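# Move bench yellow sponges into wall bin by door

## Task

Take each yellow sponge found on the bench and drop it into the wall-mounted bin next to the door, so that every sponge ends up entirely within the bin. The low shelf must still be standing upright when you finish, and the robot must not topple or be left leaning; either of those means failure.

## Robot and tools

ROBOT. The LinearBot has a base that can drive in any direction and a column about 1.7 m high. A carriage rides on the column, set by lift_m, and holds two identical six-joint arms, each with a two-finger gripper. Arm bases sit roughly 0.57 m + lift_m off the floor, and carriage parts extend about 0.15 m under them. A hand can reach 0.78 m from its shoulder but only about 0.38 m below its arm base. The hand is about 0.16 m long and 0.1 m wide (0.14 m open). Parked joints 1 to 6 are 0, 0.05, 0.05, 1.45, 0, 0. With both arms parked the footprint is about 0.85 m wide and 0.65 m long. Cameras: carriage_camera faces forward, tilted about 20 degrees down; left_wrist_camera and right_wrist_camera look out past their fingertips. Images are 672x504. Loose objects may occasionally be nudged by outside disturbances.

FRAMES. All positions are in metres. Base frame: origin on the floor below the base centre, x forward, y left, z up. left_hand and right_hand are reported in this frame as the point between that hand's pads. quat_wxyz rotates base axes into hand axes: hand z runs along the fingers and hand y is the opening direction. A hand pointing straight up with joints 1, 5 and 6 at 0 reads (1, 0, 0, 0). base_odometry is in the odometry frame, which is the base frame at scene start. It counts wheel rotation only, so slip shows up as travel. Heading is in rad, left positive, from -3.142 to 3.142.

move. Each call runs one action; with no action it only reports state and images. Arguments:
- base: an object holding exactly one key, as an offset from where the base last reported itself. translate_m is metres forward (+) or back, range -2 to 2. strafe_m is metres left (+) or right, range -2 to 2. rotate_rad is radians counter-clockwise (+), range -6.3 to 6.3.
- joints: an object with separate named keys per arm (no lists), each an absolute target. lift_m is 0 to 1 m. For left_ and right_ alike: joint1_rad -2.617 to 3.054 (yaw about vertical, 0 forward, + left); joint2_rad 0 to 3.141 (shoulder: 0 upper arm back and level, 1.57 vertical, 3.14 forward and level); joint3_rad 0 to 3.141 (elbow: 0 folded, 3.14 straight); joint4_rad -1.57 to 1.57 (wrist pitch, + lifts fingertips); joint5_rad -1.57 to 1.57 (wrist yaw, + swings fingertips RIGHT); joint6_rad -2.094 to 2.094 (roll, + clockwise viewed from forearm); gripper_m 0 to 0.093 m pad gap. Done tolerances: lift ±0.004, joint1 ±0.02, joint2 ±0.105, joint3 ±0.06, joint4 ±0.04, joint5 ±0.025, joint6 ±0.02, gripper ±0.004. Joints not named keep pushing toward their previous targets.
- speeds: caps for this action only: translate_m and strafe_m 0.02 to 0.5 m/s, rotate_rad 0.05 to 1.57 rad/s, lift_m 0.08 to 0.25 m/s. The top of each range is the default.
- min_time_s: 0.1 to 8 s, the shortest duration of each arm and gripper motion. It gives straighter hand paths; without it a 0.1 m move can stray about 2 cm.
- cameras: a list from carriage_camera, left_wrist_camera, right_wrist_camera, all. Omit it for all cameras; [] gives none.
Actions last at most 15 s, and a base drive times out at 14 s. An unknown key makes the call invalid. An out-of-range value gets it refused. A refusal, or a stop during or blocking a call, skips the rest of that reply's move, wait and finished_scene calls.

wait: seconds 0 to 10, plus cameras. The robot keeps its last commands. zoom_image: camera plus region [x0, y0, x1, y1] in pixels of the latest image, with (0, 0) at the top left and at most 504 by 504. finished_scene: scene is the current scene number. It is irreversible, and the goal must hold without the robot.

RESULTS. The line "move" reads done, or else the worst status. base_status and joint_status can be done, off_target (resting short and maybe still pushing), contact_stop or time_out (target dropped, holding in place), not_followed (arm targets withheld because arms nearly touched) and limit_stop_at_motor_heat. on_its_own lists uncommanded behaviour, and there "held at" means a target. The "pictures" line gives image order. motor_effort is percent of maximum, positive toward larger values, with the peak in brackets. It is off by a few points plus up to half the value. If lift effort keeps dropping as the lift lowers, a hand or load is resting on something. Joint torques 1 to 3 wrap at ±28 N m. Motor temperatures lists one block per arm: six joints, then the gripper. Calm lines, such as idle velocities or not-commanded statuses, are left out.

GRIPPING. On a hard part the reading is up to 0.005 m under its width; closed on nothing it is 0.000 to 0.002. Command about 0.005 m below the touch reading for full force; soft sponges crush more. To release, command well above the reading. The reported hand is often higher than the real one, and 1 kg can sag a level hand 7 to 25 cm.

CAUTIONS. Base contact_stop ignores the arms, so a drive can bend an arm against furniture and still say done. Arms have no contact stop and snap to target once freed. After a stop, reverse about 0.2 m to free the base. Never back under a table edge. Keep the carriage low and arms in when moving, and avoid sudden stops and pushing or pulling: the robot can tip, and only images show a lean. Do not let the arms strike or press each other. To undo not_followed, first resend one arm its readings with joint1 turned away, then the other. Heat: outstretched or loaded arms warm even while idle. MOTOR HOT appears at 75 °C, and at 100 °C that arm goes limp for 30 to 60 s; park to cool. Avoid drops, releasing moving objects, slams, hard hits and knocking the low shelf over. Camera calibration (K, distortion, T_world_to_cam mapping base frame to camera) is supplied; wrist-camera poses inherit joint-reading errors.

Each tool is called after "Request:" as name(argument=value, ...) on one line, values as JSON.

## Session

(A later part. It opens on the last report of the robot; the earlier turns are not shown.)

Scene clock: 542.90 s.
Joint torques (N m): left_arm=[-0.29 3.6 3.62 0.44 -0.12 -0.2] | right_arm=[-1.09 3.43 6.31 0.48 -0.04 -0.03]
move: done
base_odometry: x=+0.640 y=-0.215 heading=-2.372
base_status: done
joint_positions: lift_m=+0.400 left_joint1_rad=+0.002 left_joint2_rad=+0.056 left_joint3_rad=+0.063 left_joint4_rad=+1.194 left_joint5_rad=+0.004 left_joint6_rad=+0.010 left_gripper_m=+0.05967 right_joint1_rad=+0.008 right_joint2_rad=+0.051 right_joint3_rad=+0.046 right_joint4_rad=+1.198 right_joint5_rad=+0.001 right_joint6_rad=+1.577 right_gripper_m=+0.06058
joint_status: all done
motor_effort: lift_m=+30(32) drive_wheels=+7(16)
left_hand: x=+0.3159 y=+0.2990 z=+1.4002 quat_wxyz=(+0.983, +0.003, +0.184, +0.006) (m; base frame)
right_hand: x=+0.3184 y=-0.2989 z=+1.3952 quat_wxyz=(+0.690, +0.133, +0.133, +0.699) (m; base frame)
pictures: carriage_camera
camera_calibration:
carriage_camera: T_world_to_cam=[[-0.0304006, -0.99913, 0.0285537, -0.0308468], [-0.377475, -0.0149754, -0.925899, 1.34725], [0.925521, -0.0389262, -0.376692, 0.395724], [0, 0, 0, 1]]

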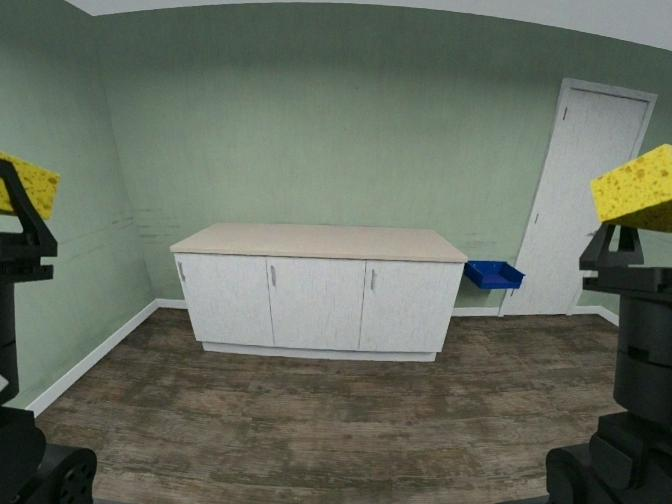

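Request:
move(base={"strafe_m": -1.4}, speeds={"strafe_m": 0.3}, cameras=[])

Request:
move(base={"translate_m": 0.8}, speeds={"translate_m": 0.3}, cameras=["carriage_camera"])

Scene clock: 564.37 s.
Joint torques (N m): left_arm=[-0.28 3.54 3.66 0.45 -0.11 -0.21] | right_arm=[-1.07 3.43 6.34 0.47 -0.04 -0.03]
Motor temperatures (°C): left_arm=[26 46 36 29 28 27 29] | right_arm=[25 35 46 32 28 28 31]
move: done
base_odometry: x=-0.335 y=+0.790 heading=-2.371
base_status: done
joint_positions: lift_m=+0.400 left_joint1_rad=+0.002 left_joint2_rad=+0.056 left_joint3_rad=+0.063 left_joint4_rad=+1.194 left_joint5_rad=+0.003 left_joint6_rad=+0.010 left_gripper_m=+0.05967 right_joint1_rad=+0.008 right_joint2_rad=+0.051 right_joint3_rad=+0.046 right_joint4_rad=+1.198 right_joint5_rad=+0.001 right_joint6_rad=+1.577 right_gripper_m=+0.06058
motor_effort: lift_m=+30(30) drive_wheels=-3(21)
left_hand: x=+0.3159 y=+0.2991 z=+1.4002 quat_wxyz=(+0.983, +0.002, +0.184, +0.006) (m; base frame)
right_hand: x=+0.3184 y=-0.2989 z=+1.3952 quat_wxyz=(+0.690, +0.133, +0.133, +0.699) (m; base frame)
pictures: none

Scene clock: 568.53 s.
Joint torques (N m): left_arm=[-0.29 3.71 3.58 0.42 -0.11 -0.21] | right_arm=[-1.07 3.43 6.34 0.49 -0.03 -0.03]
move: done
base_odometry: x=-0.910 y=+0.233 heading=-2.372
base_status: done
joint_positions: lift_m=+0.400 left_joint1_rad=+0.002 left_joint2_rad=+0.055 left_joint3_rad=+0.063 left_joint4_rad=+1.196 left_joint5_rad=+0.003 left_joint6_rad=+0.010 left_gripper_m=+0.05967 right_joint1_rad=+0.008 right_joint2_rad=+0.051 right_joint3_rad=+0.046 right_joint4_rad=+1.198 right_joint5_rad=+0.001 right_joint6_rad=+1.577 right_gripper_m=+0.06058
motor_effort: lift_m=+30(30) drive_wheels=-2(16)
left_hand: x=+0.3149 y=+0.2991 z=+1.4005 quat_wxyz=(+0.983, +0.002, +0.182, +0.006) (m; base frame)
right_hand: x=+0.3183 y=-0.2989 z=+1.3952 quat_wxyz=(+0.690, +0.133, +0.132, +0.699) (m; base frame)
pictures: carriage_camera
camera_calibration:
carriage_camera: T_world_to_cam=[[-0.0304006, -0.99913, 0.0285537, -0.0308468], [-0.377475, -0.0149754, -0.925899, 1.34725], [0.925521, -0.0389262, -0.376692, 0.395724], [0, 0, 0, 1]]

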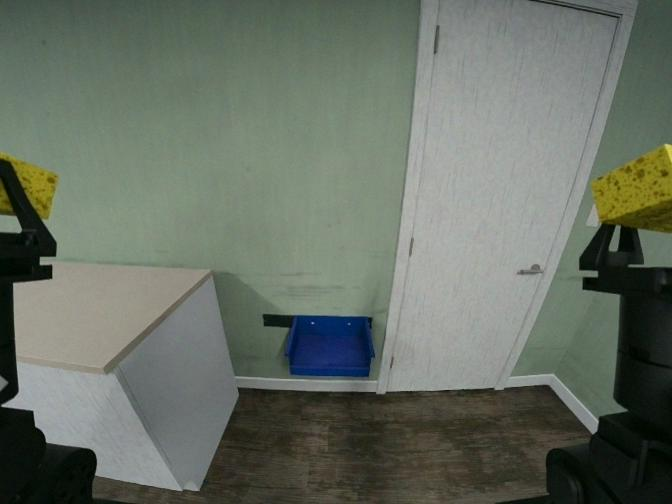

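Request:
zoom_image(camera="carriage_camera", region=[250, 290, 400, 400])

Scaled by 3.360 from the camera's 672x504 image, which has a finer 960x720 frame.

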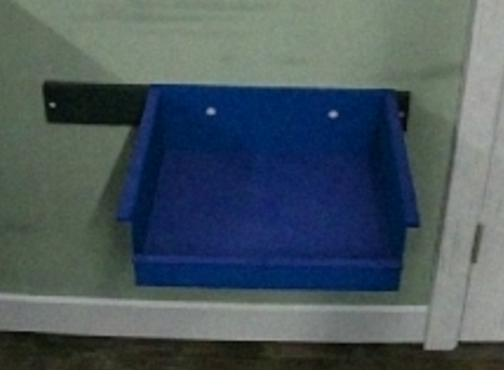

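Request:
move(base={"translate_m": 0.38}, joints={"left_joint1_rad": -0.468, "left_joint2_rad": 1.7, "left_joint3_rad": 0.9, "left_joint4_rad": -0.6, "left_joint6_rad": -0.468}, speeds={"translate_m": 0.15}, min_time_s=2.5, cameras=["carriage_camera"])

Request:
move(joints={"left_joint2_rad": 2.746, "left_joint3_rad": 1.86, "left_joint4_rad": -0.514, "lift_m": 0.3}, min_time_s=2.5, cameras=["carriage_camera", "left_wrist_camera"])

Scene clock: 602.47 s.
Joint torques (N m): left_arm=[-0.66 -7.23 6.32 0.61 -0.13 -0.21] | right_arm=[-1.07 3.45 6.28 0.48 -0.03 -0.04]
move: done
base_odometry: x=-1.183 y=-0.031 heading=-2.372
base_status: done
joint_positions: lift_m=+0.400 left_joint1_rad=-0.462 left_joint2_rad=+1.693 left_joint3_rad=+0.873 left_joint4_rad=-0.593 left_joint5_rad=+0.003 left_joint6_rad=-0.457 left_gripper_m=+0.05966 right_joint1_rad=+0.008 right_joint2_rad=+0.051 right_joint3_rad=+0.046 right_joint4_rad=+1.198 right_joint5_rad=+0.001 right_joint6_rad=+1.577 right_gripper_m=+0.06058
joint_status: all done
motor_effort: lift_m=+30(30) drive_wheels=+0(16)
left_hand: x=+0.4961 y=+0.1646 z=+0.9756 quat_wxyz=(+0.070, +0.002, +0.997, -0.036) (m; base frame)
right_hand: x=+0.3183 y=-0.2989 z=+1.3952 quat_wxyz=(+0.690, +0.133, +0.132, +0.699) (m; base frame)
pictures: carriage_camera
camera_calibration:
carriage_camera: T_world_to_cam=[[-0.0304006, -0.99913, 0.0285537, -0.0308468], [-0.377475, -0.0149754, -0.925899, 1.34725], [0.925521, -0.0389262, -0.376692, 0.395724], [0, 0, 0, 1]]

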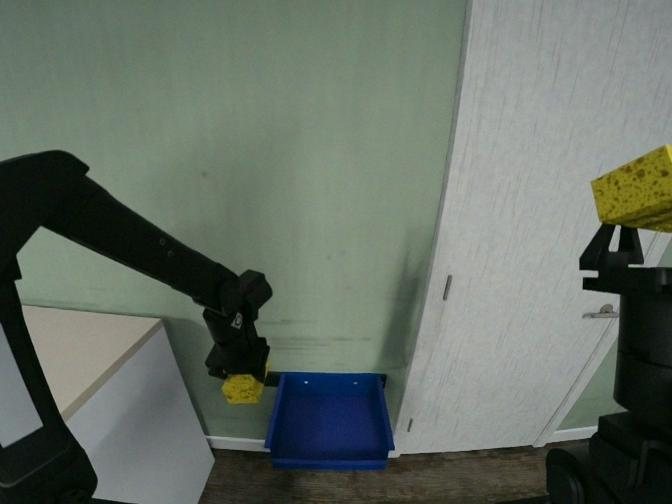

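Scene clock: 605.27 s.
Joint torques (N m): left_arm=[-0.66 -15.42 6.09 0.77 -0.12 -0.2] | right_arm=[-0.96 3.48 6.34 0.47 -0.03 -0.04]
move: done
base_odometry: x=-1.183 y=-0.031 heading=-2.372
joint_positions: lift_m=+0.300 left_joint1_rad=-0.462 left_joint2_rad=+2.735 left_joint3_rad=+1.833 left_joint4_rad=-0.525 left_joint5_rad=+0.003 left_joint6_rad=-0.457 left_gripper_m=+0.05966 right_joint1_rad=+0.006 right_joint2_rad=+0.051 right_joint3_rad=+0.046 right_joint4_rad=+1.198 right_joint5_rad=+0.001 right_joint6_rad=+1.577 right_gripper_m=+0.06058
joint_status: all done
motor_effort: lift_m=+30(31) drive_wheels=+5(5)
left_hand: x=+0.6705 y=+0.0779 z=+0.7004 quat_wxyz=(+0.064, +0.002, +0.997, -0.033) (m; base frame)
right_hand: x=+0.3184 y=-0.2991 z=+1.2951 quat_wxyz=(+0.690, +0.133, +0.133, +0.699) (m; base frame)
pictures: carriage_camera, left_wrist_camera
camera_calibration:
carriage_camera: T_world_to_cam=[[-0.0304006, -0.99913, 0.0285537, -0.0279915], [-0.377475, -0.0149754, -0.925899, 1.25466], [0.925521, -0.0389262, -0.376692, 0.358056], [0, 0, 0, 1]]
left_wrist_camera: T_world_to_cam=[[-0.0298859, -0.998776, 0.0394028, 0.0769534], [-0.888565, 0.0446006, 0.456577, 0.284474], [-0.457775, -0.0213667, -0.888811, 1.05409], [0, 0, 0, 1]]

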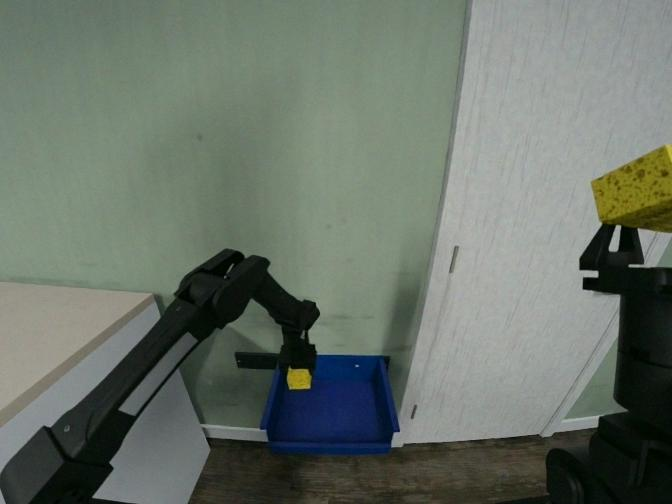

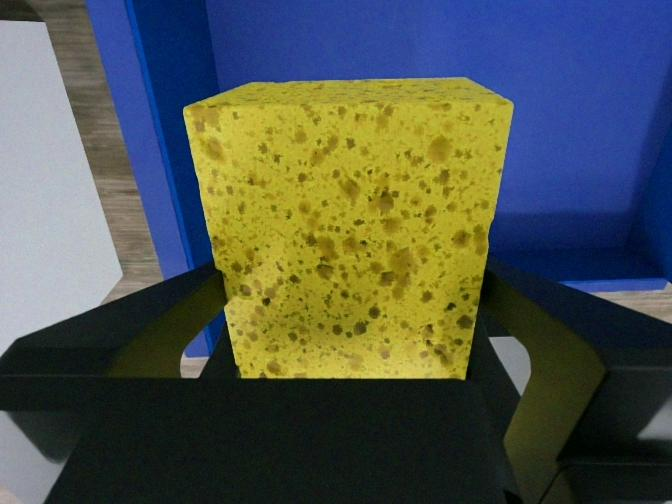

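Request:
move(joints={"left_joint1_rad": -0.53, "left_joint6_rad": -0.53, "lift_m": 0.12}, cameras=["carriage_camera", "left_wrist_camera"])

Scene clock: 615.40 s.
Joint torques (N m): left_arm=[0.21 -17.17 5.44 0.69 -0.12 -0.21] | right_arm=[-0.91 3.48 6.32 0.49 -0.04 -0.04]
move: done
base_odometry: x=-1.183 y=-0.031 heading=-2.372
joint_positions: lift_m=+0.120 left_joint1_rad=-0.535 left_joint2_rad=+2.752 left_joint3_rad=+1.842 left_joint4_rad=-0.518 left_joint5_rad=+0.002 left_joint6_rad=-0.519 left_gripper_m=+0.05966 right_joint1_rad=+0.006 right_joint2_rad=+0.051 right_joint3_rad=+0.046 right_joint4_rad=+1.198 right_joint5_rad=+0.001 right_joint6_rad=+1.577 right_gripper_m=+0.06058
joint_status: all done
motor_effort: lift_m=+30(32) drive_wheels=+5(5)
left_hand: x=+0.6532 y=+0.0458 z=+0.5146 quat_wxyz=(+0.061, +0.008, +0.997, -0.037) (m; base frame)
right_hand: x=+0.3184 y=-0.2991 z=+1.1151 quat_wxyz=(+0.691, +0.133, +0.132, +0.698) (m; base frame)
pictures: carriage_camera, left_wrist_camera
camera_calibration:
carriage_camera: T_world_to_cam=[[-0.0304006, -0.99913, 0.0285537, -0.022852], [-0.377475, -0.0149754, -0.925899, 1.08801], [0.925521, -0.0389262, -0.376692, 0.290254], [0, 0, 0, 1]]
left_wrist_camera: T_world_to_cam=[[-0.0420035, -0.998056, 0.0460459, 0.0561914], [-0.885645, 0.0585255, 0.460661, 0.350758], [-0.46246, -0.021431, -0.886381, 0.882091], [0, 0, 0, 1]]

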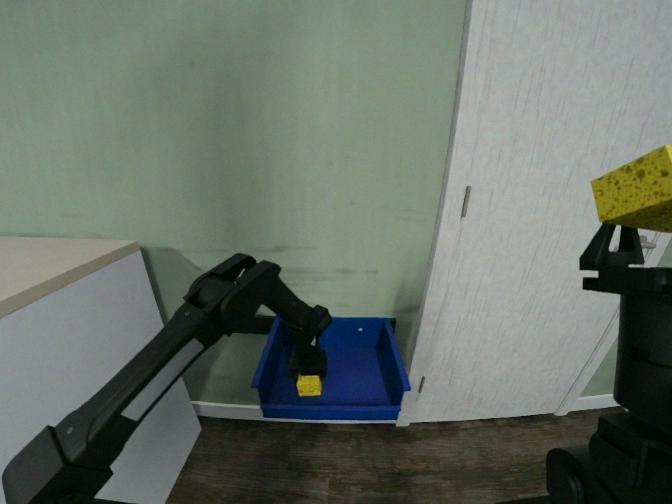

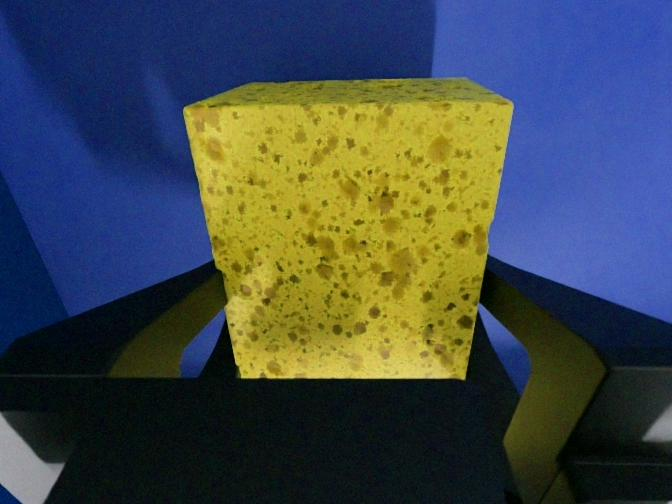

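Request:
move(joints={"lift_m": 0.1}, speeds={"lift_m": 0.08}, cameras=["carriage_camera"])

Request:
zoom_image(camera="carriage_camera", region=[230, 280, 430, 420])

Scene clock: 620.97 s.
Joint torques (N m): left_arm=[0.23 -15.8 5 0.92 -0.03 -0.18] | right_arm=[-0.87 3.43 6.37 0.49 -0.03 -0.04]
Motor temperatures (°C): left_arm=[26 52 37 29 28 27 30] | right_arm=[24 34 45 32 28 28 32]
move: done
base_odometry: x=-1.183 y=-0.031 heading=-2.372
joint_positions: lift_m=+0.100 left_joint1_rad=-0.535 left_joint2_rad=+2.738 left_joint3_rad=+1.849 left_joint4_rad=-0.539 left_joint5_rad=-0.009 left_joint6_rad=-0.522 left_gripper_m=+0.05964 right_joint1_rad=+0.006 right_joint2_rad=+0.051 right_joint3_rad=+0.046 right_joint4_rad=+1.198 right_joint5_rad=+0.001 right_joint6_rad=+1.577 right_gripper_m=+0.06058
joint_status: all done
motor_effort: lift_m=+28(31) drive_wheels=+6(6)
left_hand: x=+0.6558 y=+0.0465 z=+0.5024 quat_wxyz=(+0.064, +0.006, +0.997, -0.032) (m; base frame)
right_hand: x=+0.3184 y=-0.2991 z=+1.0953 quat_wxyz=(+0.691, +0.133, +0.132, +0.698) (m; base frame)
pictures: carriage_camera
camera_calibration:
carriage_camera: T_world_to_cam=[[-0.0304006, -0.99913, 0.0285537, -0.0222856], [-0.377475, -0.0149754, -0.925899, 1.06964], [0.925521, -0.0389262, -0.376692, 0.282781], [0, 0, 0, 1]]

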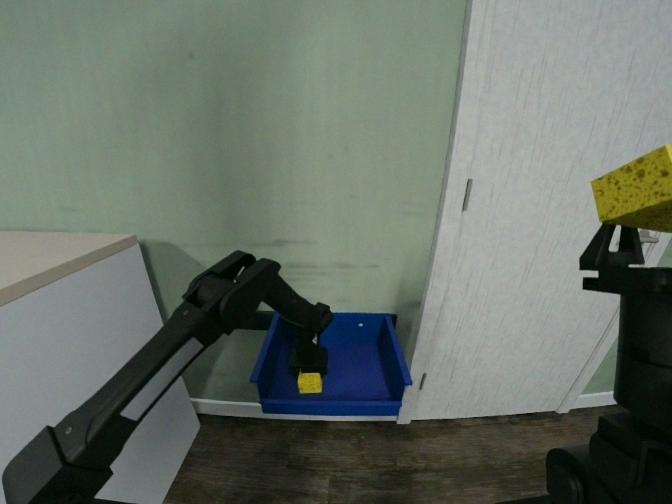

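Scaled by 2.520 from the camera's 672x504 image, which has a finer 960x720 frame.

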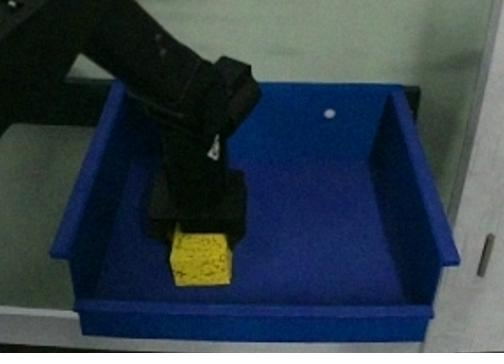

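Request:
move(joints={"left_gripper_m": 0.09}, min_time_s=1.5, cameras=["left_wrist_camera"])

Request:
move(joints={"lift_m": 0.35}, cameras=["left_wrist_camera", "carriage_camera"])

Scene clock: 626.43 s.
Joint torques (N m): left_arm=[0.25 -15.88 4.98 0.78 -0.02 -0.18] | right_arm=[-0.9 3.47 6.35 0.47 -0.03 -0.04]
move: done
base_odometry: x=-1.183 y=-0.031 heading=-2.372
joint_positions: lift_m=+0.100 left_joint1_rad=-0.535 left_joint2_rad=+2.739 left_joint3_rad=+1.849 left_joint4_rad=-0.525 left_joint5_rad=-0.009 left_joint6_rad=-0.522 left_gripper_m=+0.08992 right_joint1_rad=+0.006 right_joint2_rad=+0.051 right_joint3_rad=+0.046 right_joint4_rad=+1.198 right_joint5_rad=+0.001 right_joint6_rad=+1.577 right_gripper_m=+0.06058
joint_status: all done
motor_effort: lift_m=+28(28) drive_wheels=+5(6)
left_hand: x=+0.6587 y=+0.0447 z=+0.5028 quat_wxyz=(+0.070, +0.006, +0.997, -0.036) (m; base frame)
right_hand: x=+0.3184 y=-0.2991 z=+1.0953 quat_wxyz=(+0.691, +0.133, +0.132, +0.698) (m; base frame)
pictures: left_wrist_camera
camera_calibration:
left_wrist_camera: T_world_to_cam=[[-0.0385559, -0.998296, 0.0438119, 0.054718], [-0.893735, 0.0540615, 0.445326, 0.374339], [-0.446936, -0.0219862, -0.894296, 0.867929], [0, 0, 0, 1]]

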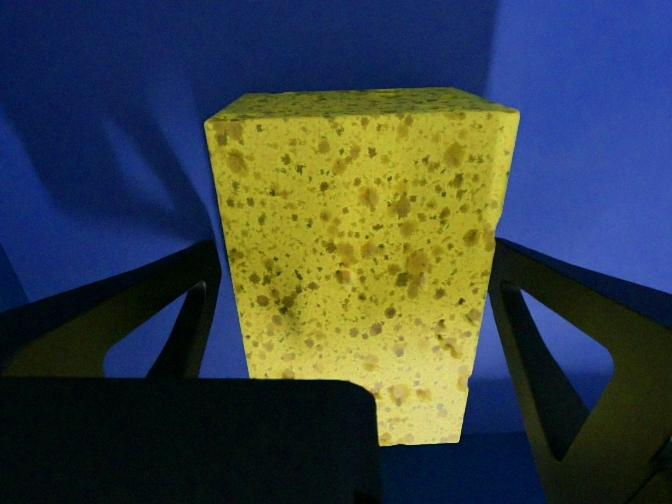

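Scene clock: 627.97 s.
Joint torques (N m): left_arm=[0.23 -17.11 4.94 0.69 -0.04 -0.17] | right_arm=[-0.9 3.48 6.37 0.46 -0.04 -0.04]
move: done
base_odometry: x=-1.183 y=-0.031 heading=-2.372
joint_positions: lift_m=+0.350 left_joint1_rad=-0.535 left_joint2_rad=+2.751 left_joint3_rad=+1.849 left_joint4_rad=-0.515 left_joint5_rad=-0.008 left_joint6_rad=-0.522 left_gripper_m=+0.08992 right_joint1_rad=+0.006 right_joint2_rad=+0.051 right_joint3_rad=+0.045 right_joint4_rad=+1.198 right_joint5_rad=+0.001 right_joint6_rad=+1.577 right_gripper_m=+0.06058
joint_status: all done
motor_effort: lift_m=+33(40) drive_wheels=+5(6)
left_hand: x=+0.6574 y=+0.0452 z=+0.7467 quat_wxyz=(+0.068, +0.006, +0.997, -0.035) (m; base frame)
right_hand: x=+0.3185 y=-0.2991 z=+1.3448 quat_wxyz=(+0.691, +0.133, +0.133, +0.698) (m; base frame)
pictures: carriage_camera, left_wrist_camera
camera_calibration:
carriage_camera: T_world_to_cam=[[-0.0304006, -0.99913, 0.0285537, -0.0294129], [-0.377475, -0.0149754, -0.925899, 1.30075], [0.925521, -0.0389262, -0.376692, 0.376808], [0, 0, 0, 1]]
left_wrist_camera: T_world_to_cam=[[-0.038593, -0.998314, 0.0433524, 0.0448902], [-0.892295, 0.0539586, 0.448217, 0.261429], [-0.449801, -0.0213851, -0.892873, 1.08628], [0, 0, 0, 1]]

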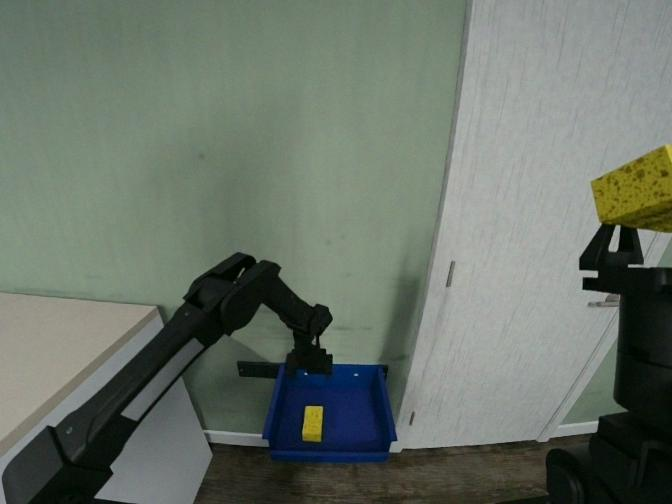

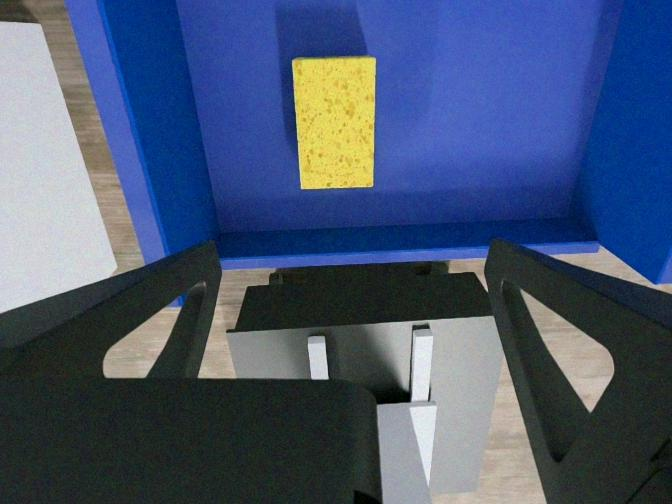

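Request:
move(joints={"left_joint1_rad": 0, "left_joint2_rad": 1.6, "left_joint3_rad": 0.9, "left_joint4_rad": -0.3, "left_joint6_rad": 0, "lift_m": 0.4}, min_time_s=1.5, cameras=[])

Request:
move(joints={"left_joint2_rad": 0.05, "left_joint3_rad": 0.05, "left_joint4_rad": 1.45, "right_joint1_rad": 0.42, "right_joint2_rad": 1.7, "right_joint3_rad": 0.9, "right_joint4_rad": -0.6, "right_joint6_rad": 0.39}, min_time_s=2.5, cameras=["carriage_camera"])

Request:
move(joints={"right_joint2_rad": 2.746, "right_joint3_rad": 1.86, "right_joint4_rad": -0.514, "lift_m": 0.3}, min_time_s=2.5, cameras=["carriage_camera", "right_wrist_camera"])

Scene clock: 638.23 s.
Joint torques (N m): left_arm=[0.24 -10.81 3.93 1.56 -0.04 0.05] | right_arm=[-0.9 3.49 6.38 0.47 -0.03 -0.04]
Motor temperatures (°C): left_arm=[26 60 36 29 28 27 29] | right_arm=[24 34 45 32 28 28 32]
move: done
base_odometry: x=-1.183 y=-0.031 heading=-2.372
joint_positions: lift_m=+0.400 left_joint1_rad=-0.006 left_joint2_rad=+1.625 left_joint3_rad=+0.914 left_joint4_rad=-0.313 left_joint5_rad=-0.004 left_joint6_rad=-0.012 left_gripper_m=+0.08992 right_joint1_rad=+0.006 right_joint2_rad=+0.051 right_joint3_rad=+0.045 right_joint4_rad=+1.199 right_joint5_rad=+0.001 right_joint6_rad=+1.577 right_gripper_m=+0.06058
joint_status: all done
motor_effort: lift_m=+33(40) drive_wheels=+0(6)
left_hand: x=+0.6131 y=+0.2980 z=+1.0336 quat_wxyz=(+0.271, -0.004, +0.963, +0.000) (m; base frame)
right_hand: x=+0.3184 y=-0.2991 z=+1.3947 quat_wxyz=(+0.691, +0.133, +0.132, +0.698) (m; base frame)
pictures: none

Scene clock: 641.13 s.
Joint torques (N m): left_arm=[0.28 4.08 3.23 -0.08 -0.03 0.06] | right_arm=[0.39 -7.32 7.28 0.53 0.07 -0.02]
move: done
base_odometry: x=-1.183 y=-0.031 heading=-2.372
joint_positions: lift_m=+0.400 left_joint1_rad=-0.006 left_joint2_rad=+0.056 left_joint3_rad=+0.063 left_joint4_rad=+1.440 left_joint5_rad=-0.004 left_joint6_rad=-0.011 left_gripper_m=+0.08992 right_joint1_rad=+0.412 right_joint2_rad=+1.691 right_joint3_rad=+0.879 right_joint4_rad=-0.588 right_joint5_rad=+0.001 right_joint6_rad=+0.399 right_gripper_m=+0.06054
joint_status: all done
motor_effort: lift_m=+33(33) drive_wheels=+5(5)
left_hand: x=+0.2573 y=+0.3000 z=+1.4147 quat_wxyz=(+0.998, -0.002, +0.062, -0.008) (m; base frame)
right_hand: x=+0.5061 y=-0.1772 z=+0.9774 quat_wxyz=(+0.079, -0.006, +0.996, +0.033) (m; base frame)
pictures: carriage_camera
camera_calibration:
carriage_camera: T_world_to_cam=[[-0.0304006, -0.99913, 0.0285537, -0.0308392], [-0.377475, -0.0149754, -0.925899, 1.347], [0.925521, -0.0389262, -0.376692, 0.395623], [0, 0, 0, 1]]

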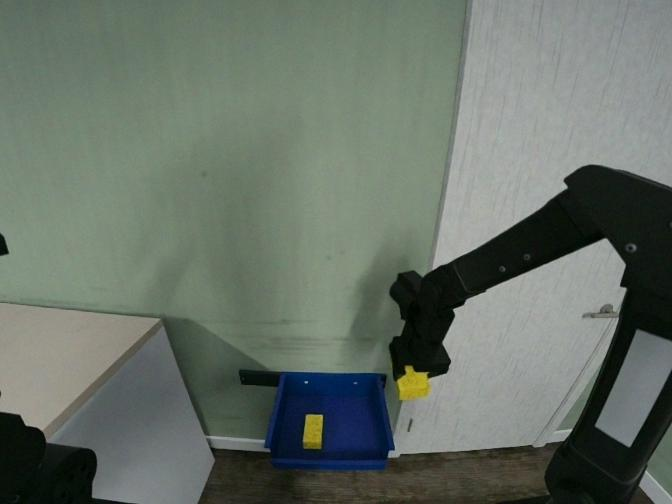

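Scene clock: 643.93 s.
Joint torques (N m): left_arm=[0.27 4.46 3.59 -0.11 -0.05 0.04] | right_arm=[0.39 -15.19 6.87 0.75 0.07 -0.02]
move: done
base_odometry: x=-1.183 y=-0.031 heading=-2.372
joint_positions: lift_m=+0.300 left_joint1_rad=-0.006 left_joint2_rad=+0.053 left_joint3_rad=+0.058 left_joint4_rad=+1.444 left_joint5_rad=-0.004 left_joint6_rad=-0.011 left_gripper_m=+0.08992 right_joint1_rad=+0.412 right_joint2_rad=+2.732 right_joint3_rad=+1.840 right_joint4_rad=-0.528 right_joint5_rad=+0.001 right_joint6_rad=+0.398 right_gripper_m=+0.06054
joint_status: all done
motor_effort: lift_m=+30(31) drive_wheels=+5(6)
left_hand: x=+0.2569 y=+0.3000 z=+1.3137 quat_wxyz=(+0.998, -0.002, +0.061, -0.008) (m; base frame)
right_hand: x=+0.6839 y=-0.0994 z=+0.7035 quat_wxyz=(+0.070, -0.007, +0.997, +0.029) (m; base frame)
pictures: carriage_camera, right_wrist_camera
camera_calibration:
carriage_camera: T_world_to_cam=[[-0.0304006, -0.99913, 0.0285537, -0.0279916], [-0.377475, -0.0149754, -0.925899, 1.25466], [0.925521, -0.0389262, -0.376692, 0.358057], [0, 0, 0, 1]]
right_wrist_camera: T_world_to_cam=[[0.0828952, -0.996154, -0.0283879, -0.149537], [-0.882538, -0.086612, 0.462195, 0.275301], [-0.462876, -0.0132604, -0.886324, 1.06576], [0, 0, 0, 1]]

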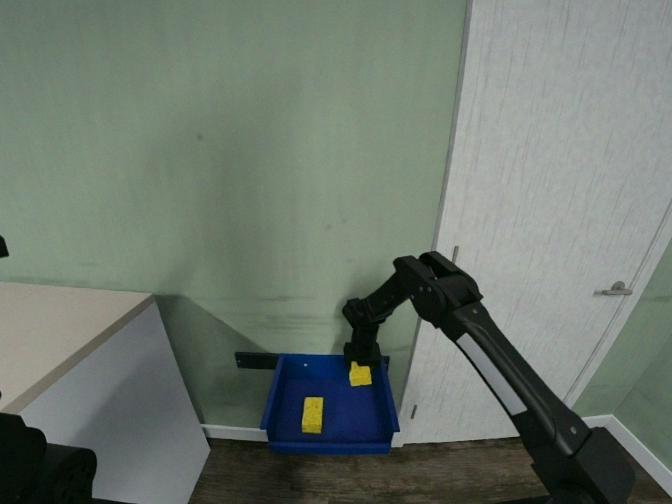

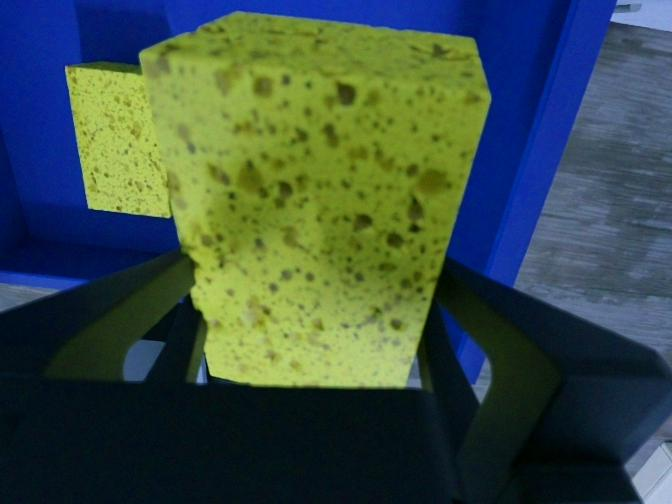

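Request:
move(joints={"right_joint1_rad": 0.43, "right_joint6_rad": 0.41, "lift_m": 0.112}, cameras=["right_wrist_camera"])

Request:
move(joints={"right_gripper_m": 0.088}, min_time_s=1.5, cameras=["right_wrist_camera"])

Request:
move(joints={"lift_m": 0.4}, cameras=["right_wrist_camera"])

Request:
move(joints={"right_joint1_rad": 0, "right_joint2_rad": 1.6, "right_joint3_rad": 0.9, "right_joint4_rad": -0.3, "right_joint6_rad": 0, "lift_m": 0.4}, min_time_s=1.5, cameras=[])

Request:
move(joints={"right_joint2_rad": 0.05, "right_joint3_rad": 0.05, "right_joint4_rad": 1.45}, min_time_s=2, cameras=["carriage_camera"])

Scene clock: 655.93 s.
Joint torques (N m): left_arm=[0.24 4.53 3.52 -0.13 -0.05 0.04] | right_arm=[0.23 -16.16 5.56 0.76 0.11 0.12]
Motor temperatures (°C): left_arm=[26 52 36 28 28 27 29] | right_arm=[24 42 45 32 28 28 32]
move: done
base_odometry: x=-1.183 y=-0.031 heading=-2.372
joint_positions: lift_m=+0.112 left_joint1_rad=-0.006 left_joint2_rad=+0.051 left_joint3_rad=+0.058 left_joint4_rad=+1.445 left_joint5_rad=-0.004 left_joint6_rad=-0.011 left_gripper_m=+0.08992 right_joint1_rad=+0.424 right_joint2_rad=+2.740 right_joint3_rad=+1.856 right_joint4_rad=-0.526 right_joint5_rad=-0.003 right_joint6_rad=+0.404 right_gripper_m=+0.06049
joint_status: all done
motor_effort: lift_m=+28(31) drive_wheels=+5(6)
left_hand: x=+0.2561 y=+0.3000 z=+1.1260 quat_wxyz=(+0.998, -0.002, +0.060, -0.008) (m; base frame)
right_hand: x=+0.6851 y=-0.0915 z=+0.5156 quat_wxyz=(+0.073, -0.011, +0.997, +0.033) (m; base frame)
pictures: right_wrist_camera
camera_calibration:
right_wrist_camera: T_world_to_cam=[[0.0902186, -0.99528, -0.0357658, -0.148204], [-0.884854, -0.0965863, 0.455747, 0.367867], [-0.45705, -0.00946938, -0.889391, 0.897724], [0, 0, 0, 1]]

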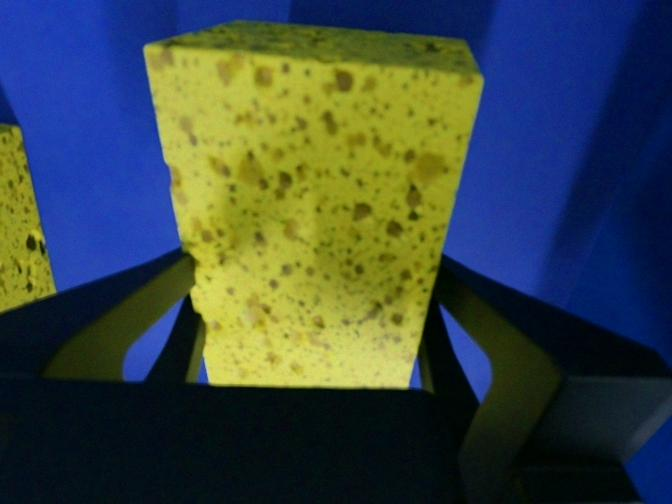

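Scene clock: 657.73 s.
Joint torques (N m): left_arm=[0.25 4.57 3.58 -0.13 -0.03 0.04] | right_arm=[0.21 -16.17 5.56 0.72 0.1 0.11]
move: done
base_odometry: x=-1.183 y=-0.031 heading=-2.372
joint_positions: lift_m=+0.112 left_joint1_rad=-0.006 left_joint2_rad=+0.051 left_joint3_rad=+0.058 left_joint4_rad=+1.445 left_joint5_rad=-0.004 left_joint6_rad=-0.011 left_gripper_m=+0.08992 right_joint1_rad=+0.424 right_joint2_rad=+2.740 right_joint3_rad=+1.856 right_joint4_rad=-0.522 right_joint5_rad=-0.003 right_joint6_rad=+0.404 right_gripper_m=+0.08792
joint_status: all done
motor_effort: lift_m=+28(28) drive_wheels=+5(6)
left_hand: x=+0.2561 y=+0.3000 z=+1.1260 quat_wxyz=(+0.998, -0.002, +0.060, -0.008) (m; base frame)
right_hand: x=+0.6861 y=-0.0911 z=+0.5157 quat_wxyz=(+0.075, -0.011, +0.997, +0.034) (m; base frame)
pictures: right_wrist_camera
camera_calibration:
right_wrist_camera: T_world_to_cam=[[0.0903709, -0.995211, -0.037265, -0.147159], [-0.886747, -0.0974417, 0.451869, 0.371945], [-0.453336, -0.00779118, -0.891306, 0.896946], [0, 0, 0, 1]]

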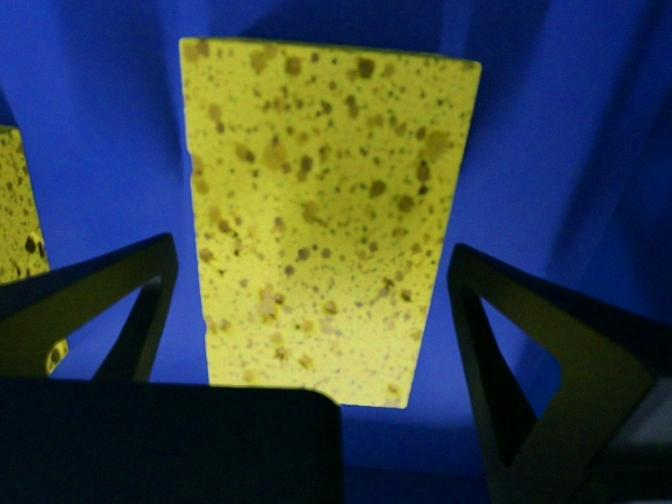

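Scene clock: 659.43 s.
Joint torques (N m): left_arm=[0.31 4.71 3.59 -0.12 -0.05 0.04] | right_arm=[0.21 -16.83 5.56 0.68 0.1 0.12]
move: done
base_odometry: x=-1.183 y=-0.031 heading=-2.372
joint_positions: lift_m=+0.400 left_joint1_rad=-0.006 left_joint2_rad=+0.051 left_joint3_rad=+0.058 left_joint4_rad=+1.446 left_joint5_rad=-0.004 left_joint6_rad=-0.011 left_gripper_m=+0.08992 right_joint1_rad=+0.424 right_joint2_rad=+2.748 right_joint3_rad=+1.856 right_joint4_rad=-0.517 right_joint5_rad=-0.003 right_joint6_rad=+0.404 right_gripper_m=+0.08792
joint_status: all done
motor_effort: lift_m=+33(40) drive_wheels=+5(6)
left_hand: x=+0.2558 y=+0.3000 z=+1.4136 quat_wxyz=(+0.998, -0.002, +0.059, -0.008) (m; base frame)
right_hand: x=+0.6850 y=-0.0915 z=+0.7998 quat_wxyz=(+0.073, -0.011, +0.997, +0.034) (m; base frame)
pictures: right_wrist_camera
camera_calibration:
right_wrist_camera: T_world_to_cam=[[0.0902687, -0.995257, -0.0362656, -0.137673], [-0.885486, -0.0968722, 0.454455, 0.239745], [-0.455813, -0.00891039, -0.890031, 1.15026], [0, 0, 0, 1]]

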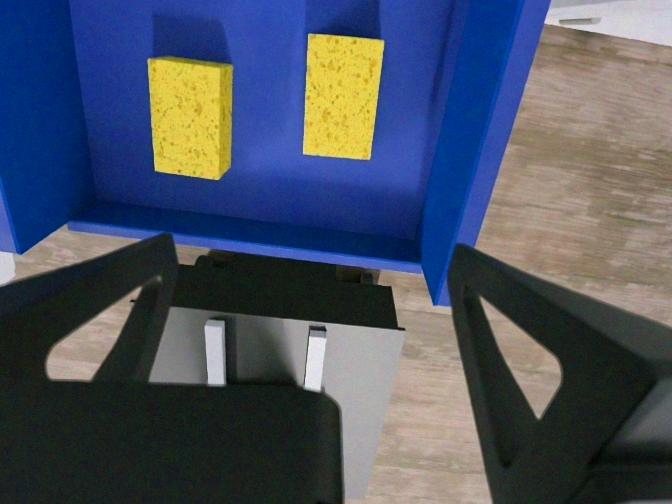

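Scene clock: 661.27 s.
Joint torques (N m): left_arm=[0.29 4.67 3.6 -0.15 -0.04 0.03] | right_arm=[-0.94 -10.99 5.85 1.44 0.07 -0.02]
move: done
base_odometry: x=-1.183 y=-0.031 heading=-2.372
joint_positions: lift_m=+0.400 left_joint1_rad=-0.006 left_joint2_rad=+0.051 left_joint3_rad=+0.058 left_joint4_rad=+1.446 left_joint5_rad=-0.004 left_joint6_rad=-0.011 left_gripper_m=+0.08992 right_joint1_rad=+0.007 right_joint2_rad=+1.625 right_joint3_rad=+0.905 right_joint4_rad=-0.316 right_joint5_rad=-0.002 right_joint6_rad=+0.010 right_gripper_m=+0.08792
joint_status: all done
motor_effort: lift_m=+33(33) drive_wheels=+0(5)
left_hand: x=+0.2558 y=+0.3000 z=+1.4136 quat_wxyz=(+0.998, -0.002, +0.059, -0.008) (m; base frame)
right_hand: x=+0.6096 y=-0.2966 z=+1.0301 quat_wxyz=(+0.265, +0.001, +0.964, +0.003) (m; base frame)
pictures: none

Scene clock: 663.67 s.
Joint torques (N m): left_arm=[0.28 4.7 3.56 -0.14 -0.05 0.03] | right_arm=[-0.96 3.55 5 0.03 0.07 -0.02]
move: done
base_odometry: x=-1.183 y=-0.031 heading=-2.372
joint_positions: lift_m=+0.400 left_joint1_rad=-0.006 left_joint2_rad=+0.051 left_joint3_rad=+0.058 left_joint4_rad=+1.446 left_joint5_rad=-0.004 left_joint6_rad=-0.011 left_gripper_m=+0.08992 right_joint1_rad=+0.007 right_joint2_rad=+0.057 right_joint3_rad=+0.055 right_joint4_rad=+1.436 right_joint5_rad=-0.002 right_joint6_rad=+0.008 right_gripper_m=+0.08792
joint_status: all done
motor_effort: lift_m=+33(33) drive_wheels=-1(1)
left_hand: x=+0.2558 y=+0.3000 z=+1.4136 quat_wxyz=(+0.998, -0.002, +0.059, -0.008) (m; base frame)
right_hand: x=+0.2610 y=-0.2989 z=+1.4124 quat_wxyz=(+0.998, -0.001, +0.068, +0.007) (m; base frame)
pictures: carriage_camera
camera_calibration:
carriage_camera: T_world_to_cam=[[-0.0304006, -0.99913, 0.0285537, -0.0308405], [-0.377475, -0.0149754, -0.925899, 1.34705], [0.925521, -0.0389262, -0.376692, 0.395641], [0, 0, 0, 1]]

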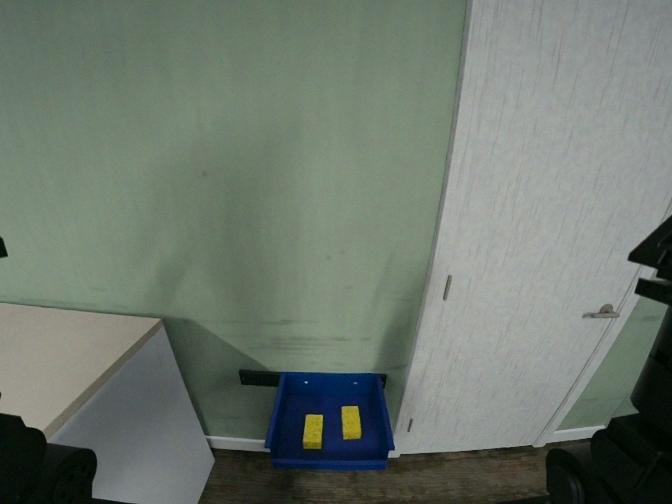

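Request:
finished_scene(scene=1)

The scene is finished: the task was done.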